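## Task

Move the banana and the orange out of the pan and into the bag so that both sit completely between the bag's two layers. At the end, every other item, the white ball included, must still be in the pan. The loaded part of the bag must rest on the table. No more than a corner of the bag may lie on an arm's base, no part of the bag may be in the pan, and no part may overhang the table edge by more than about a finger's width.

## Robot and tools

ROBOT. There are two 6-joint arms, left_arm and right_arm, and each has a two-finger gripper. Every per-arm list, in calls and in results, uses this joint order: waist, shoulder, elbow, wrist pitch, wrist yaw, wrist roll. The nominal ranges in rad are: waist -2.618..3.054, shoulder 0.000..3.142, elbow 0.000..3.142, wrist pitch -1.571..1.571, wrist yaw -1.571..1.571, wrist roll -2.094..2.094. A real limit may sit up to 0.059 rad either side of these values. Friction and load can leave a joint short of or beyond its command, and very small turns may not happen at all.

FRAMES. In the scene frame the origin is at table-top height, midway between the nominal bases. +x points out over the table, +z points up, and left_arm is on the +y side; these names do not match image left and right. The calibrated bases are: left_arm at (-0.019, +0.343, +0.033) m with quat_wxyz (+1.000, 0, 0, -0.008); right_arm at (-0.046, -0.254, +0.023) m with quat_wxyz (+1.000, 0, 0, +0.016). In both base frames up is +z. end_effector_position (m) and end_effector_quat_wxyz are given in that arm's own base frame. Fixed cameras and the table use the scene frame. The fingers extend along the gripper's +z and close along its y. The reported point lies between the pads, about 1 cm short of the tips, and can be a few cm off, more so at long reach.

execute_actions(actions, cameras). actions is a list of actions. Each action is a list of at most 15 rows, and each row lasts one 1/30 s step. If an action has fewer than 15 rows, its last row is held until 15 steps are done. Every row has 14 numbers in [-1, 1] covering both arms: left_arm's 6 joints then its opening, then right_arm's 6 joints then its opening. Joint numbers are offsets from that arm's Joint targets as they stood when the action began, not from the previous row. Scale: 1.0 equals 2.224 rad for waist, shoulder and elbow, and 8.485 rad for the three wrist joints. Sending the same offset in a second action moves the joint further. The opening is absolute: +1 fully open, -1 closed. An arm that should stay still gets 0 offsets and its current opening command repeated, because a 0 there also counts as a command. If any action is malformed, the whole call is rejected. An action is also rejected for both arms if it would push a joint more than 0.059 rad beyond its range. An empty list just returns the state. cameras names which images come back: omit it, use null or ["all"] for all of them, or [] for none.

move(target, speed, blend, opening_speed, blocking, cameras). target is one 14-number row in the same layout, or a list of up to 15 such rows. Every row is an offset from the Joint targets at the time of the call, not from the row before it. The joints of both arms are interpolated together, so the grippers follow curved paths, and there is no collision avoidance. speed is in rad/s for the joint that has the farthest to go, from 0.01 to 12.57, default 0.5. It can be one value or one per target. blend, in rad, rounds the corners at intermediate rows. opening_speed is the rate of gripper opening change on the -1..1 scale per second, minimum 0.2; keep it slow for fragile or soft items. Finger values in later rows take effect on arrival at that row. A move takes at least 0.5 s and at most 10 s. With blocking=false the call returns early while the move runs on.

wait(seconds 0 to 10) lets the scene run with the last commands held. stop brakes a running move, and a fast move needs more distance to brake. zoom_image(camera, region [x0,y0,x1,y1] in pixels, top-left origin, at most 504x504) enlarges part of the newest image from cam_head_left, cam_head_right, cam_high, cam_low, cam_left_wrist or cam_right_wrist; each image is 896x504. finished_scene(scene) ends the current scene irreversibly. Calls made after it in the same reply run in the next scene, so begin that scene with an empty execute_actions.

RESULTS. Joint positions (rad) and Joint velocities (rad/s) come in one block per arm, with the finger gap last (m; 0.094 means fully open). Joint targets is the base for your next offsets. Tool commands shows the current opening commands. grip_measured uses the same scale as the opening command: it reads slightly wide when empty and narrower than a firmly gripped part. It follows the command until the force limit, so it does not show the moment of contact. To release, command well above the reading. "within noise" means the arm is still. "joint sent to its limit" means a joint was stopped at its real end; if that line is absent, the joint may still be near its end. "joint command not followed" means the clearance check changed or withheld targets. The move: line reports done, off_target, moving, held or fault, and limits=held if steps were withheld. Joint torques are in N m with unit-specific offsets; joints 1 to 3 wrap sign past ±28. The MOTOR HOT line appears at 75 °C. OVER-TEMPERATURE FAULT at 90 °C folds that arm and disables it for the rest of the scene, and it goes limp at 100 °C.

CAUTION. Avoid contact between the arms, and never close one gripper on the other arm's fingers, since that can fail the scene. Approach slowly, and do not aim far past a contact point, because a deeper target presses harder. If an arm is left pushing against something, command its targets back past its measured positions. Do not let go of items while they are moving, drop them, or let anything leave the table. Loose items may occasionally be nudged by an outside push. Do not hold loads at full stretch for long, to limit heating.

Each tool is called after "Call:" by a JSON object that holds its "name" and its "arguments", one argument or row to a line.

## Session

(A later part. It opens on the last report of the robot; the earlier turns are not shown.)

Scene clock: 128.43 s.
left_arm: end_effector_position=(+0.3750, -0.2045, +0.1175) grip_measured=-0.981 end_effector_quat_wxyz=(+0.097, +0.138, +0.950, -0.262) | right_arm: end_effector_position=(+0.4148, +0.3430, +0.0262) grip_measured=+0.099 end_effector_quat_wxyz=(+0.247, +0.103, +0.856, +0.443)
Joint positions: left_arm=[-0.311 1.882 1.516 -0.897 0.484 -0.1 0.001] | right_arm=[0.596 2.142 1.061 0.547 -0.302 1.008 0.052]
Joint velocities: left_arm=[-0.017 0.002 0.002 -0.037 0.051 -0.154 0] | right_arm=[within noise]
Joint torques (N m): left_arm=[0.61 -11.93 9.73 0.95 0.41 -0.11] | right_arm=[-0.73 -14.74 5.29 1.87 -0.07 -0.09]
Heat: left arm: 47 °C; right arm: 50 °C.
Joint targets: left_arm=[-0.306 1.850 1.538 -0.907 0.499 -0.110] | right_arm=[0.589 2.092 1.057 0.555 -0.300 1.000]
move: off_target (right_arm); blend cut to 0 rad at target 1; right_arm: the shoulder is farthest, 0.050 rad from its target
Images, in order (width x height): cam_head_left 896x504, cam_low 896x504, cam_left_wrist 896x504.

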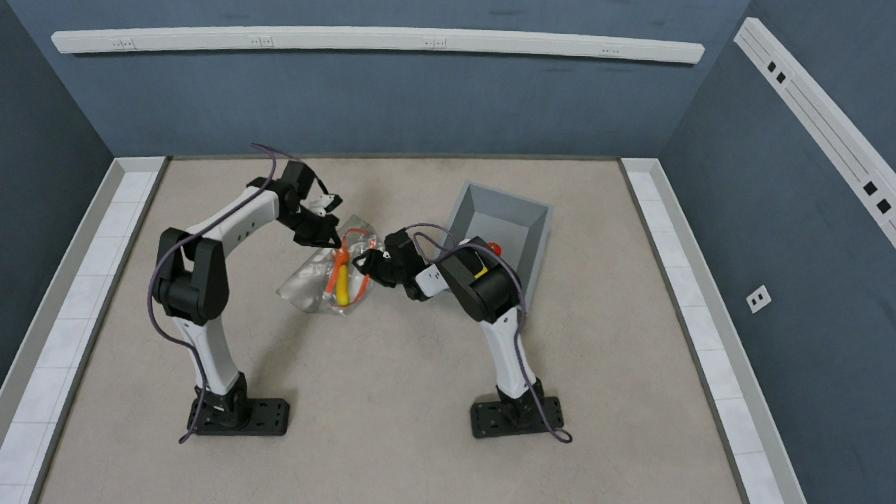

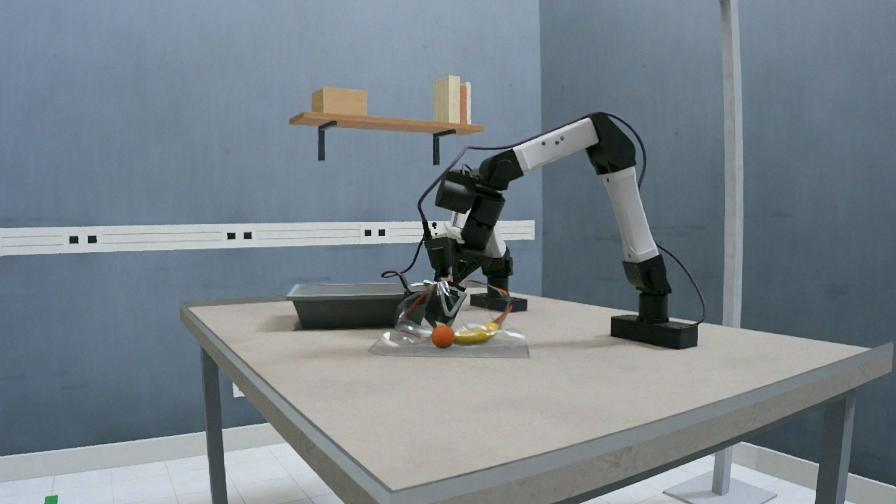

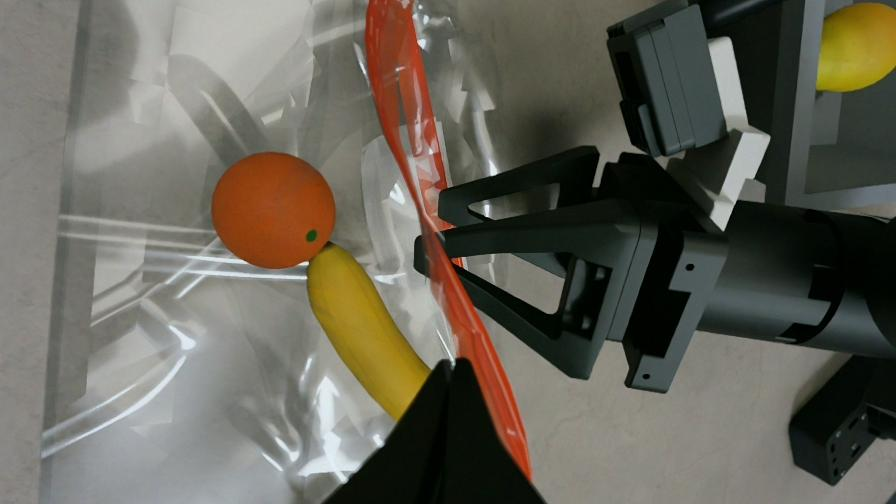

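Call:
{"name": "move", "arguments": {
  "target": [
    [0,0,0,0,0,0,-1, -0.0180,-0.0549,-0.1012,0.0184,0,0,0.1],
    [0,0,0,0,0,0,-1, -0.0180,-0.0549,-0.1012,0.0184,0,0,-0.9],
    [0,0,0,0,0,0,-1, 0.0330,-0.0189,-0.2069,0.0646,0,0,-0.9]
  ],
  "opening_speed": 1.5,
  "speed": 0.3,
  "cameras": ["cam_left_wrist","cam_low","cam_head_left"]
}}

Call:
{"name": "zoom_image", "arguments": {
  "camera": "cam_head_left",
  "region": [240, 180, 440, 330]
}}

Call:
{"name": "zoom_image", "arguments": {
  "camera": "cam_low",
  "region": [330, 240, 560, 390]
}}

Scene clock: 134.47 s.
left_arm: end_effector_position=(+0.3750, -0.2045, +0.1175) grip_measured=-0.981 end_effector_quat_wxyz=(+0.097, +0.138, +0.950, -0.262) | right_arm: end_effector_position=(+0.3283, +0.3172, +0.0305) grip_measured=-0.899 end_effector_quat_wxyz=(+0.288, +0.058, +0.815, +0.499)
Joint positions: left_arm=[-0.311 1.882 1.516 -0.897 0.485 -0.1 0.001] | right_arm=[0.656 2.039 0.599 1.082 -0.302 1.007 0.005]
Joint velocities: within noise
Joint torques (N m): left_arm=[0.58 -11.96 9.73 0.95 0.42 -0.11] | right_arm=[0.59 -7.01 3.77 2.1 -0.05 -0.1]
Heat: left arm: 47 °C; right arm: 50 °C.
Joint targets: left_arm=[-0.306 1.850 1.538 -0.907 0.500 -0.110] | right_arm=[0.662 2.050 0.597 1.104 -0.300 0.999]
move: done; target 2's new numbers were sent with right_arm's shoulder 0.045 rad from that target
Images, in order (width x height): cam_head_left 896x504, cam_low 896x504, cam_left_wrist 896x504.

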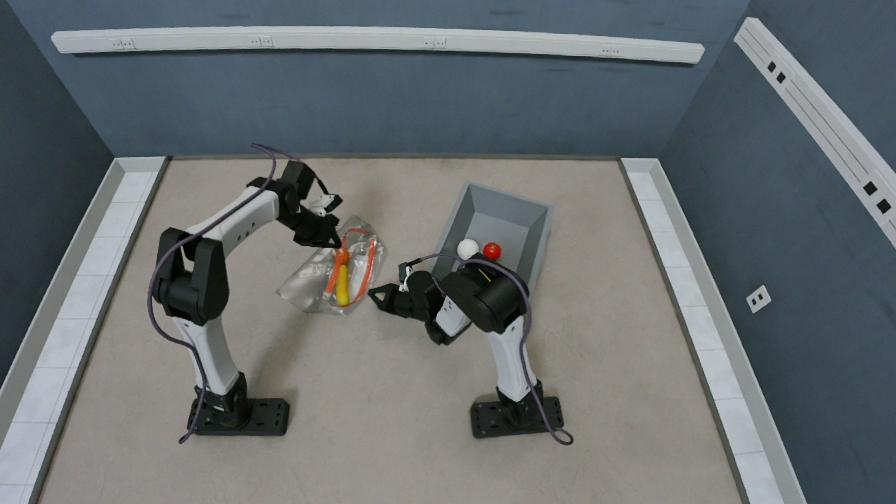

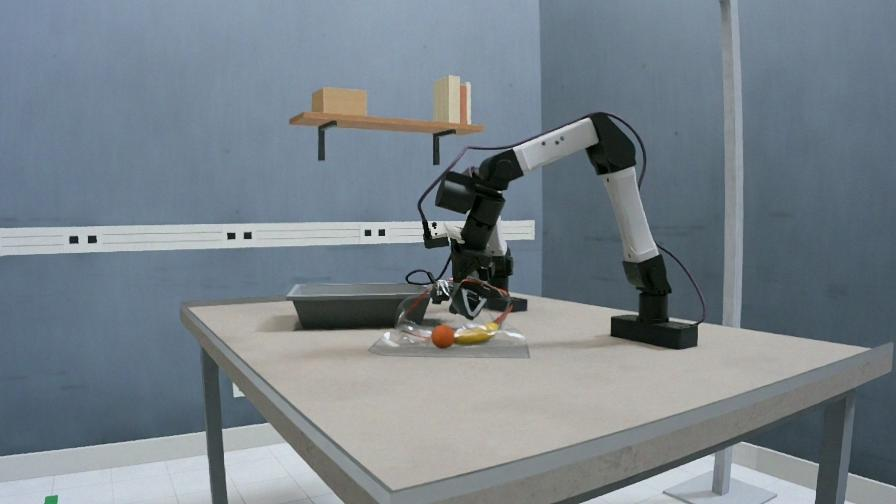

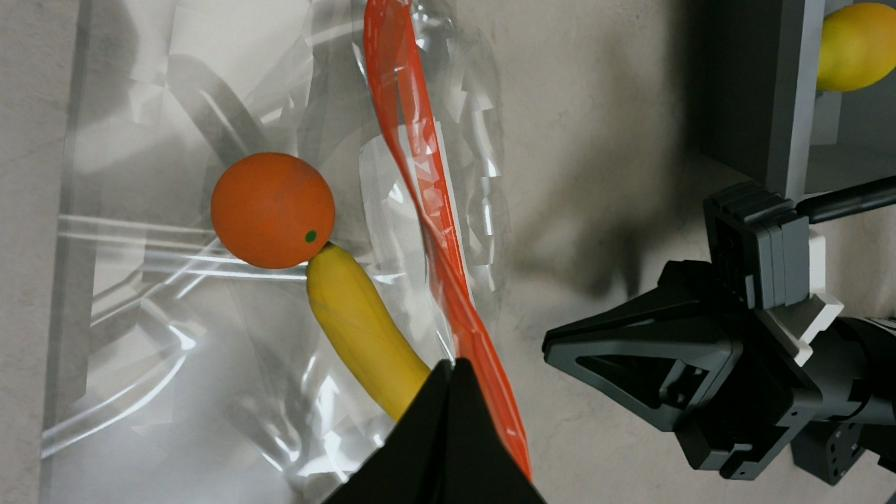

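Scaled by 2.520 from the camera's 896x504 image, which has a finer 1280x720 frame.

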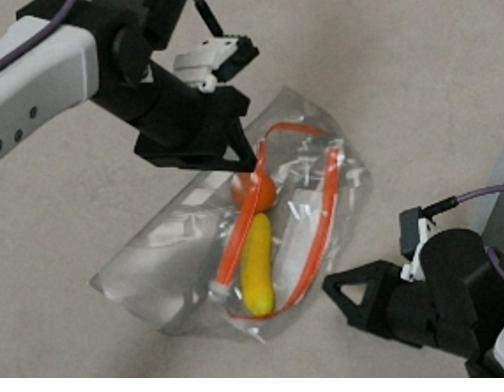

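Scaled by 2.191 from the camera's 896x504 image, which has a finer 1280x720 frame.

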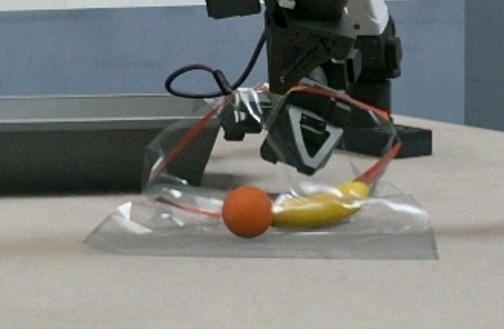

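Call:
{"name": "move", "arguments": {
  "target": [
    [0,0,0,0,0,0,-1, 0.0176,0.0611,0.0540,0.0017,0,0,-0.9],
    [0,0,0,0,0,0,-1, 0.0483,0.1142,0.1899,-0.0200,0,0,-0.9]
  ],
  "blend": 0.02,
  "speed": [0.2,0.15],
  "cameras": ["cam_left_wrist","cam_low","cam_head_left"]
}}

Call:
{"name": "zoom_image", "arguments": {
  "camera": "cam_head_left",
  "region": [240, 180, 440, 330]
}}

Call:
{"name": "zoom_image", "arguments": {
  "camera": "cam_low",
  "region": [330, 240, 560, 390]
}}

Scene clock: 138.20 s.
left_arm: end_effector_position=(+0.3749, -0.2045, +0.1175) grip_measured=-0.981 end_effector_quat_wxyz=(+0.097, +0.138, +0.950, -0.262) | right_arm: end_effector_position=(+0.3581, +0.4122, +0.0136) grip_measured=-0.899 end_effector_quat_wxyz=(+0.265, +0.013, +0.813, +0.518)
Joint positions: left_arm=[-0.311 1.882 1.516 -0.897 0.485 -0.1 0.001] | right_arm=[0.762 2.287 1 0.941 -0.302 1.007 0.005]
Joint velocities: within noise
Joint torques (N m): left_arm=[0.58 -11.99 9.7 0.95 0.41 -0.11] | right_arm=[0.76 -9.03 6.61 1.84 -0.05 -0.09]
Heat: left arm: 47 °C; right arm: 49 °C.
Joint targets: left_arm=[-0.306 1.850 1.538 -0.908 0.500 -0.110] | right_arm=[0.769 2.304 1.019 0.934 -0.300 0.999]
move: done
Images, in order (width x height): cam_head_left 896x504, cam_low 896x504, cam_left_wrist 896x504.

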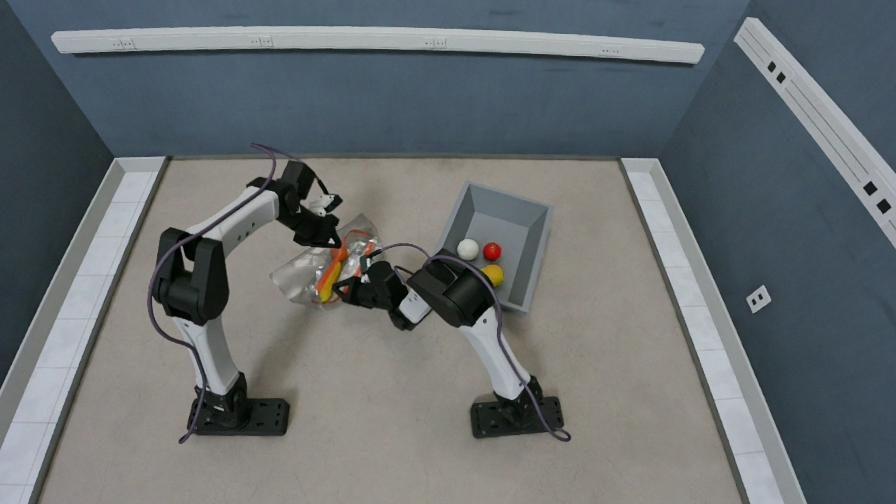

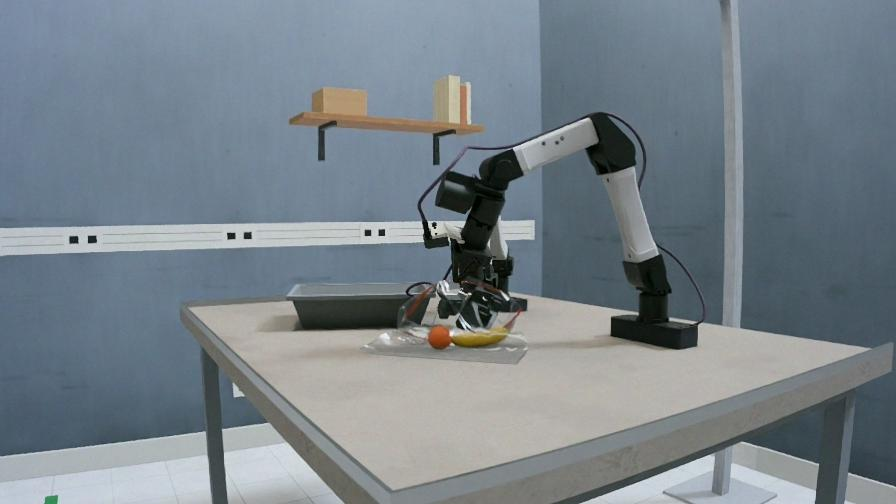

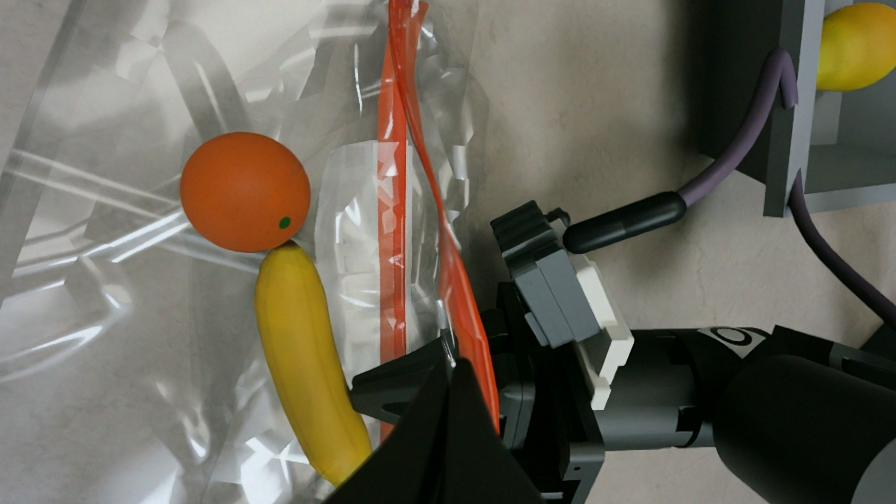

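Scaled by 2.520 from the camera's 896x504 image, which has a finer 1280x720 frame.

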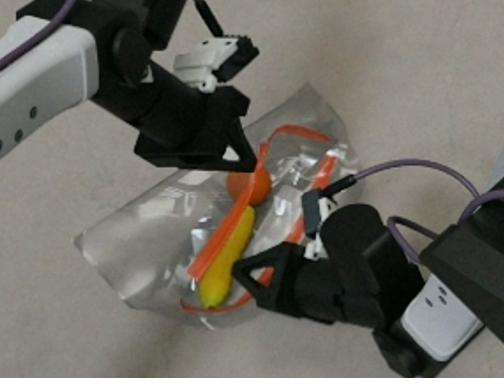

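Scaled by 2.191 from the camera's 896x504 image, which has a finer 1280x720 frame.

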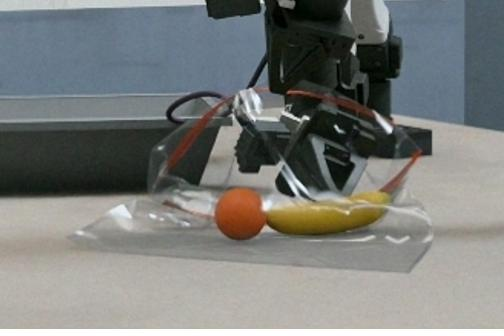

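Call:
{"name": "move", "arguments": {
  "target": [0,0,0,0,0,0,-1, -0.0021,0.0341,0.0799,-0.0119,0,0,-0.9],
  "speed": 0.12,
  "cameras": ["cam_left_wrist","cam_low","cam_head_left"]
}}

Call:
{"name": "zoom_image", "arguments": {
  "camera": "cam_head_left",
  "region": [240, 180, 440, 330]
}}

Call:
{"name": "zoom_image", "arguments": {
  "camera": "cam_low",
  "region": [330, 240, 560, 390]
}}

Scene clock: 140.43 s.
left_arm: end_effector_position=(+0.3749, -0.2045, +0.1175) grip_measured=-0.981 end_effector_quat_wxyz=(+0.097, +0.138, +0.950, -0.262) | right_arm: end_effector_position=(+0.3840, +0.4370, +0.0145) grip_measured=-0.899 end_effector_quat_wxyz=(+0.265, +0.013, +0.813, +0.518)
Joint positions: left_arm=[-0.311 1.882 1.516 -0.897 0.485 -0.1 0.001] | right_arm=[0.762 2.361 1.176 0.84 -0.302 1.007 0.005]
Joint velocities: within noise
Joint torques (N m): left_arm=[0.54 -11.93 9.77 0.96 0.41 -0.11] | right_arm=[0.29 -9.84 7.32 1.8 -0.05 -0.1]
Heat: left arm: 47 °C; right arm: 49 °C.
Joint targets: left_arm=[-0.306 1.850 1.538 -0.908 0.500 -0.110] | right_arm=[0.765 2.380 1.197 0.833 -0.300 0.999]
move: done
Images, in order (width x height): cam_head_left 896x504, cam_low 896x504, cam_left_wrist 896x504.

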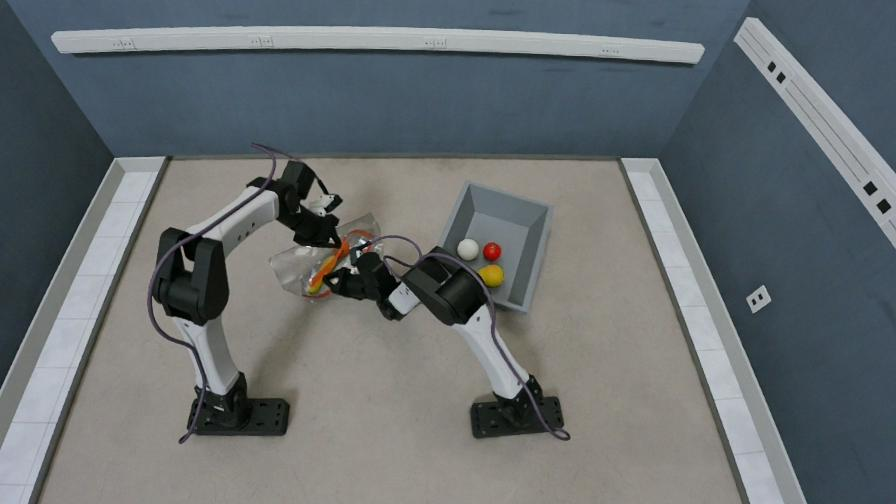

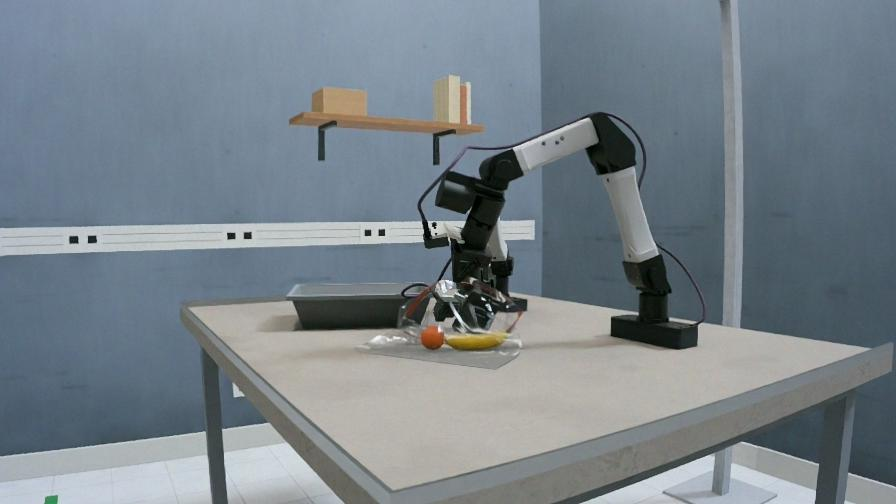

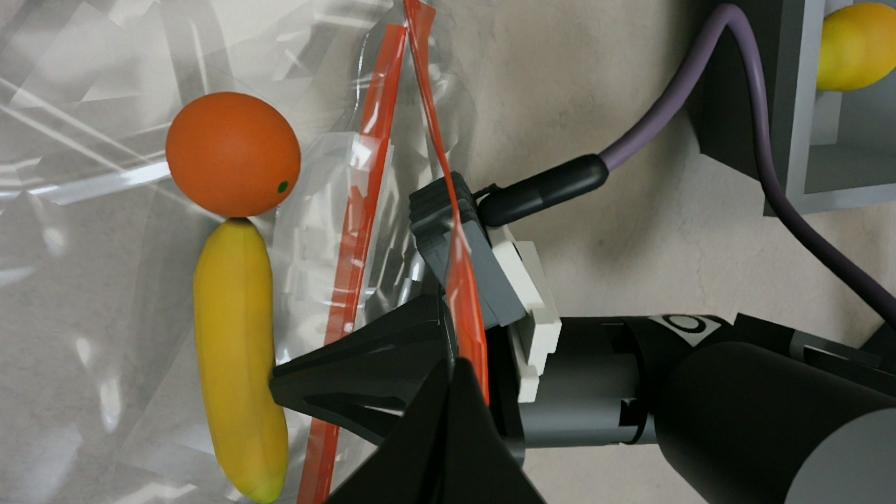

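Scaled by 2.520 from the camera's 896x504 image, which has a finer 1280x720 frame.

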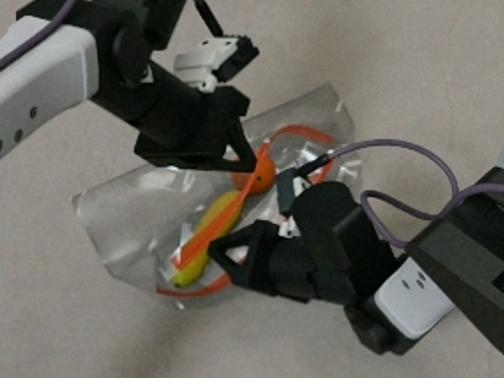

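Scaled by 2.191 from the camera's 896x504 image, which has a finer 1280x720 frame.

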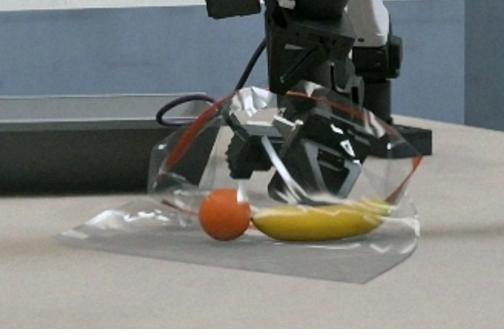

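Call:
{"name": "move", "arguments": {
  "target": [
    [0,0,0,0,0,0,-1, 0.0018,-0.0342,-0.08,0.0119,0,0,-0.9],
    [0,0,0,0,0,0,-1, -0.0287,-0.1008,-0.2158,0.0337,0,0,-0.9],
    [0,0,0,0,0,0,-1, -0.0463,-0.1574,-0.2698,0.0319,0,0,-0.9],
    [0,0,0,0,0,0,-1, -0.1556,-0.3053,0.0270,-0.1755,0,0,-0.9],
    [0,0,0,0,0,0,-1, -0.3889,-0.1349,0.3327,-0.2239,0.0354,0,-0.9]
  ],
  "blend": 0.04,
  "speed": [0.2,0.25,0.3,0.7,0.8]
}}

Call:
{"name": "zoom_image", "arguments": {
  "camera": "cam_head_left",
  "region": [240, 180, 440, 330]
}}

Call:
{"name": "zoom_image", "arguments": {
  "camera": "cam_low",
  "region": [330, 240, 560, 390]
}}

Scene clock: 147.63 s.
left_arm: end_effector_position=(+0.3749, -0.2045, +0.1175) grip_measured=-0.981 end_effector_quat_wxyz=(+0.097, +0.138, +0.950, -0.262) | right_arm: end_effector_position=(+0.4783, -0.0494, +0.1358) grip_measured=-0.899 end_effector_quat_wxyz=(+0.154, +0.519, +0.837, +0.080)
Joint positions: left_arm=[-0.311 1.882 1.516 -0.897 0.485 -0.1 0.001] | right_arm=[-0.107 2.065 1.908 -1.064 -0.011 1.006 0.005]
Joint velocities: within noise
Joint torques (N m): left_arm=[0.61 -11.95 9.72 0.96 0.41 -0.11] | right_arm=[0.68 -9.48 9.42 0.83 0.1 -0.05]
Heat: left arm: 48 °C; right arm: 49 °C.
Joint targets: left_arm=[-0.306 1.850 1.538 -0.908 0.500 -0.110] | right_arm=[-0.100 2.080 1.937 -1.067 0.000 0.999]
move: done

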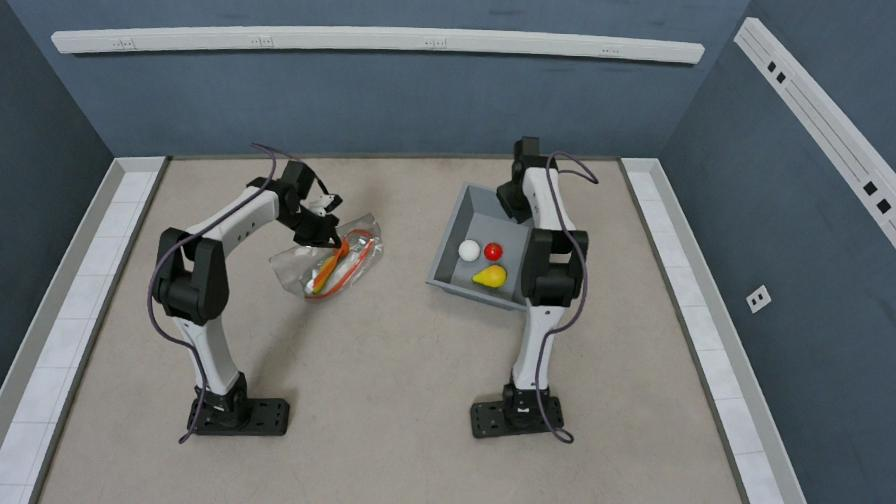

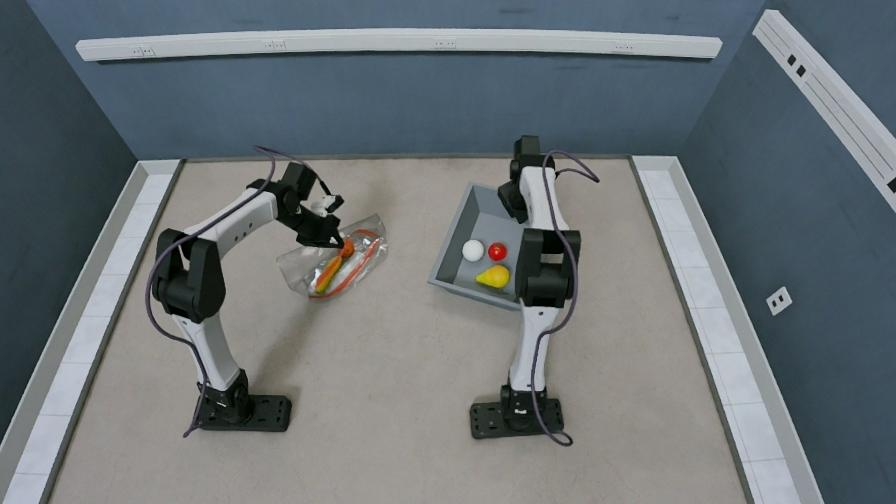

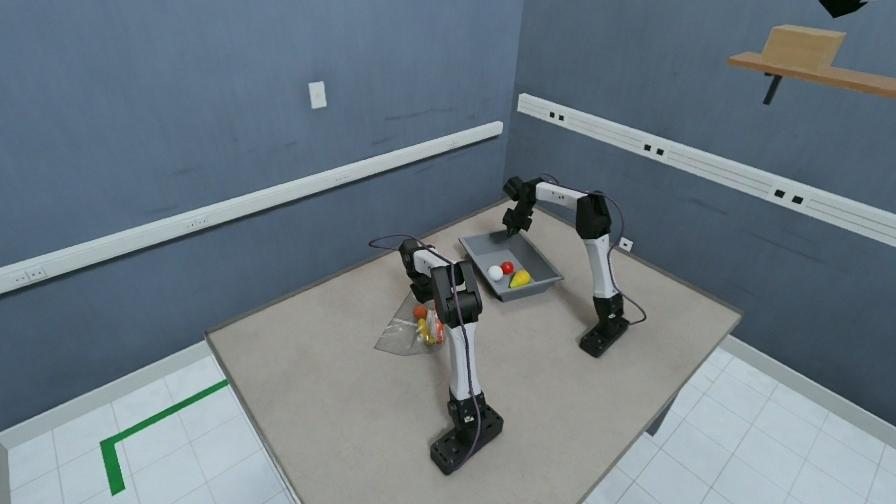

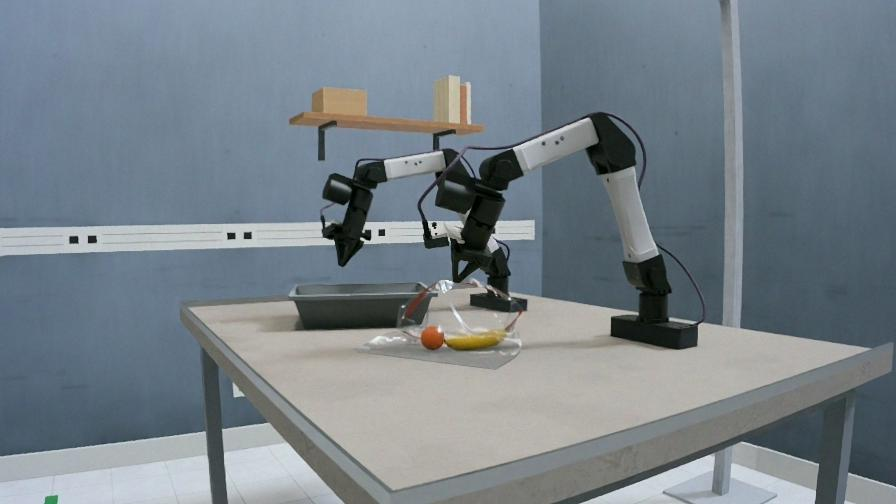

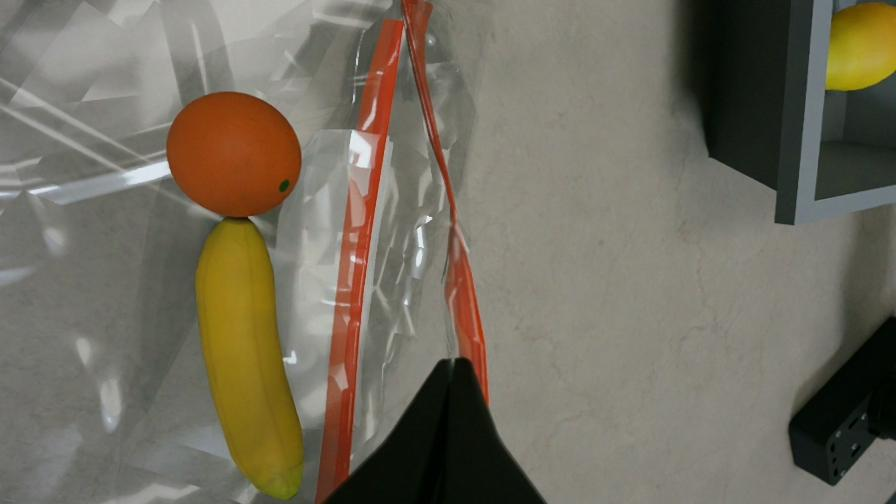

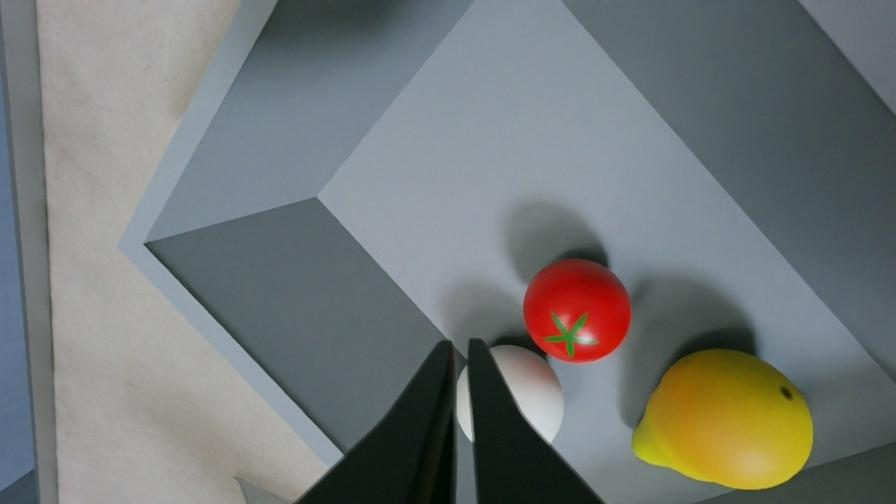

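Scaled by 2.520 from the camera's 896x504 image, which has a finer 1280x720 frame.

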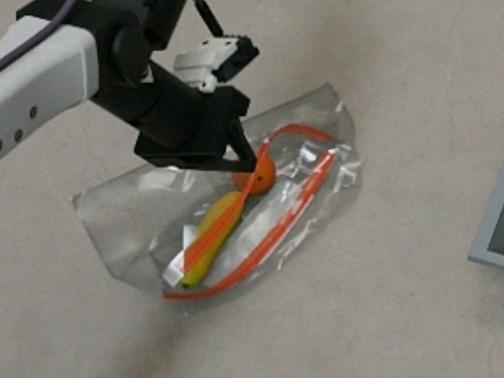

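Scaled by 2.191 from the camera's 896x504 image, which has a finer 1280x720 frame.

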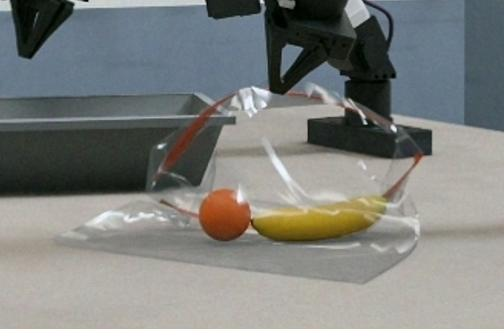

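Call:
{"name": "move", "arguments": {
  "target": [
    [-0.0108,0.0283,-0.0814,0.0284,0,0,-1,0,0,0,0,0,0,-0.9],
    [-0.0243,0.0791,-0.1326,0.0552,0,0,-1,0,0,0,0,0,0,-0.9]
  ],
  "blend": 0.02,
  "speed": 0.12,
  "cameras": ["cam_left_wrist","cam_low","cam_head_left"]
}}

Call:
{"name": "zoom_image", "arguments": {
  "camera": "cam_head_left",
  "region": [240, 180, 440, 330]
}}

Call:
{"name": "zoom_image", "arguments": {
  "camera": "cam_low",
  "region": [330, 240, 560, 390]
}}

Scene clock: 153.30 s.
left_arm: end_effector_position=(+0.3771, -0.2247, +0.0166) grip_measured=-0.981 end_effector_quat_wxyz=(+0.118, +0.164, +0.942, -0.269) | right_arm: end_effector_position=(+0.4781, -0.0495, +0.1358) grip_measured=-0.899 end_effector_quat_wxyz=(+0.154, +0.519, +0.837, +0.080)
Joint positions: left_arm=[-0.354 2.009 1.252 -0.451 0.485 -0.1 0.001] | right_arm=[-0.107 2.065 1.908 -1.065 -0.01 1.006 0.005]
Joint velocities: left_arm=[-0.012 -0.002 -0.012 -0.168 0.007 0.081 -0.001] | right_arm=[within noise]
Joint torques (N m): left_arm=[-0.31 -8.57 5.96 1.29 0.4 -0.11] | right_arm=[0.64 -9.47 9.42 0.88 0.11 -0.04]
Heat: left arm: 46 °C; right arm: 48 °C.
Joint targets: left_arm=[-0.360 2.026 1.243 -0.439 0.499 -0.110] | right_arm=[-0.100 2.080 1.937 -1.067 0.000 0.999]
move: done
Images, in order (width x height): cam_head_left 896x504, cam_low 896x504, cam_left_wrist 896x504.

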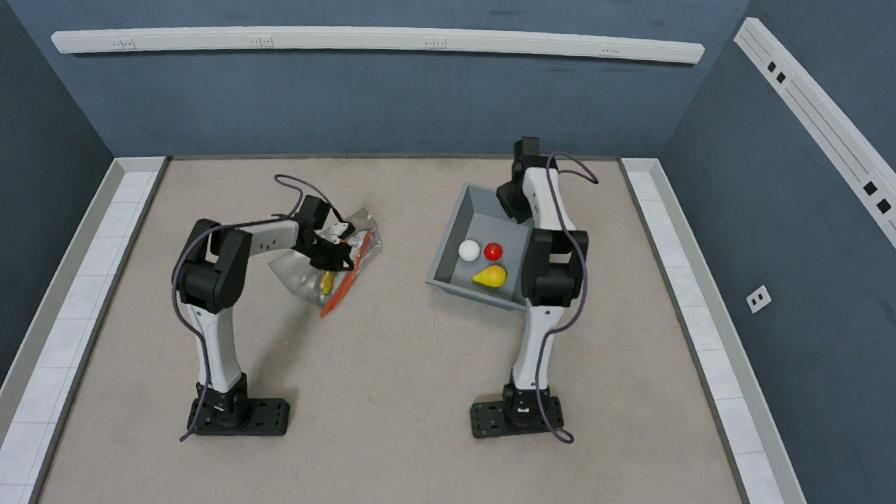

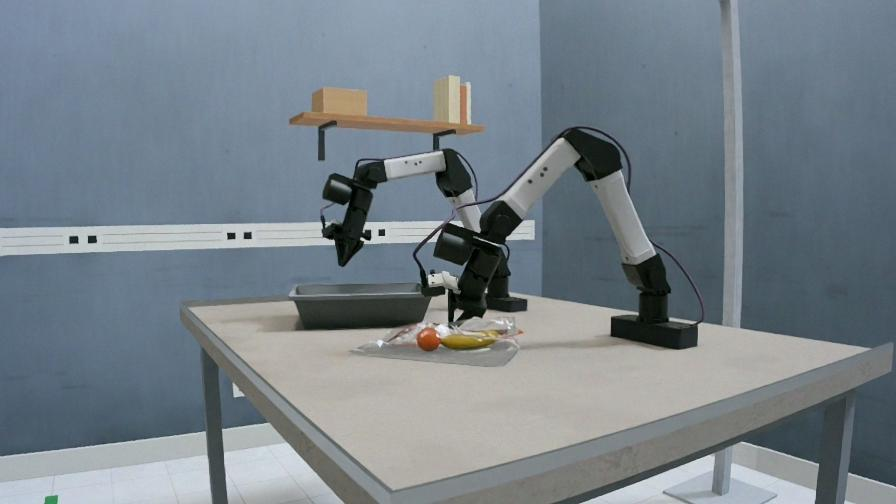

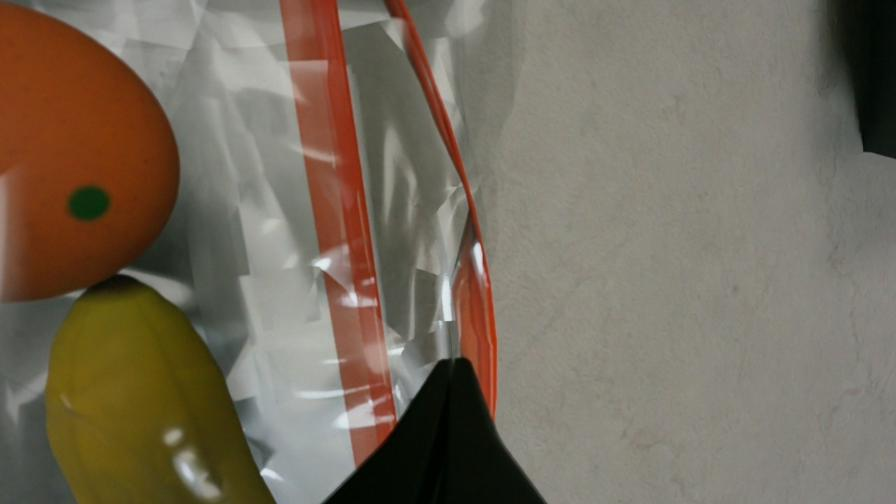

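Scaled by 2.520 from the camera's 896x504 image, which has a finer 1280x720 frame.

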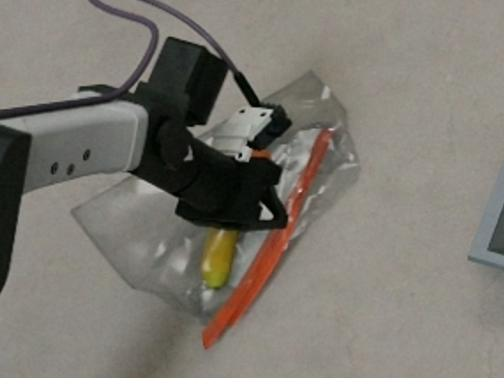

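Scaled by 2.191 from the camera's 896x504 image, which has a finer 1280x720 frame.

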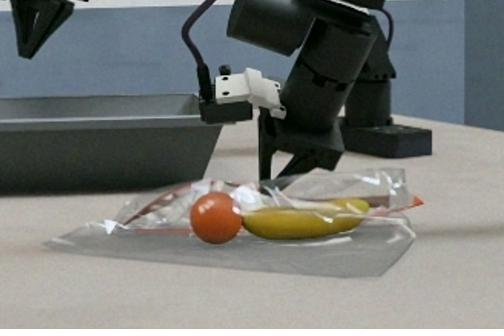

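Call:
{"name": "move", "arguments": {
  "target": [0,0.0211,-0.0130,0.0025,0,0,-1,0,0,0,0,0,0,-0.9],
  "speed": 0.08,
  "cameras": ["cam_left_wrist","cam_low"]
}}

Call:
{"name": "zoom_image", "arguments": {
  "camera": "cam_low",
  "region": [330, 240, 560, 390]
}}

Scene clock: 154.70 s.
left_arm: end_effector_position=(+0.3683, -0.2216, -0.0077) grip_measured=-0.981 end_effector_quat_wxyz=(+0.095, +0.159, +0.946, -0.266) | right_arm: end_effector_position=(+0.4781, -0.0495, +0.1358) grip_measured=-0.899 end_effector_quat_wxyz=(+0.154, +0.519, +0.837, +0.080)
Joint positions: left_arm=[-0.354 2.054 1.225 -0.427 0.486 -0.1 0.001] | right_arm=[-0.107 2.065 1.908 -1.065 -0.01 1.006 0.005]
Joint velocities: within noise
Joint torques (N m): left_arm=[-0.29 -8.49 5.49 1.19 0.4 -0.11] | right_arm=[0.64 -9.47 9.43 0.88 0.11 -0.05]
Heat: left arm: 46 °C; right arm: 48 °C.
Joint targets: left_arm=[-0.360 2.073 1.214 -0.418 0.499 -0.110] | right_arm=[-0.100 2.080 1.937 -1.067 0.000 0.999]
move: done
Images, in order (width x height): cam_low 896x504, cam_left_wrist 896x504.

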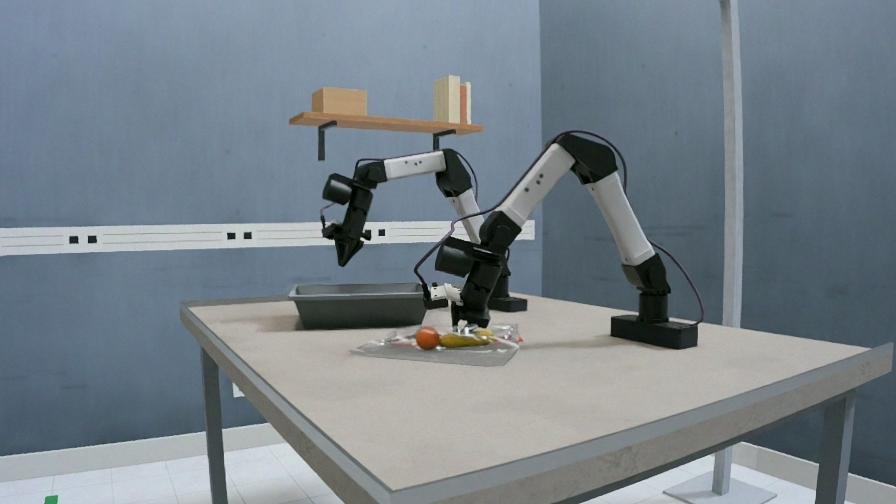

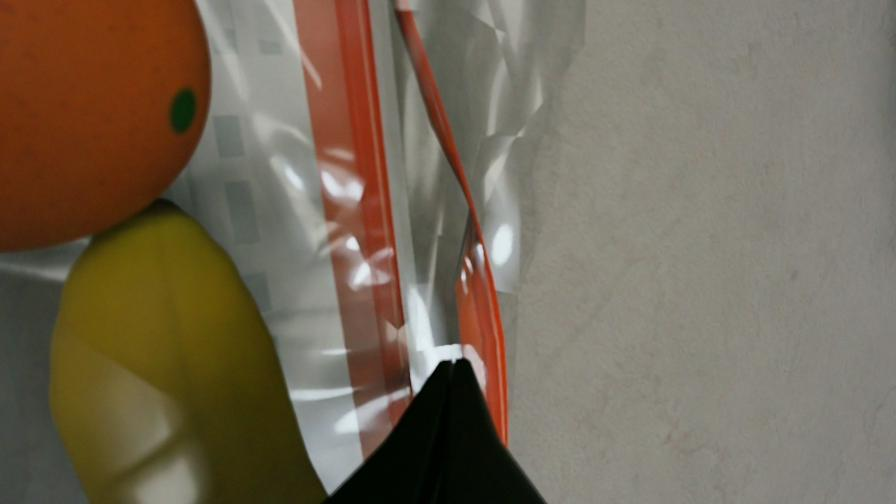

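Scaled by 2.191 from the camera's 896x504 image, which has a finer 1280x720 frame.

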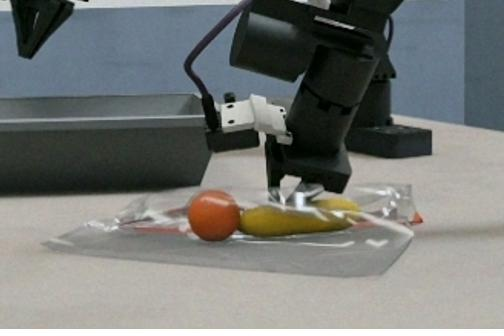

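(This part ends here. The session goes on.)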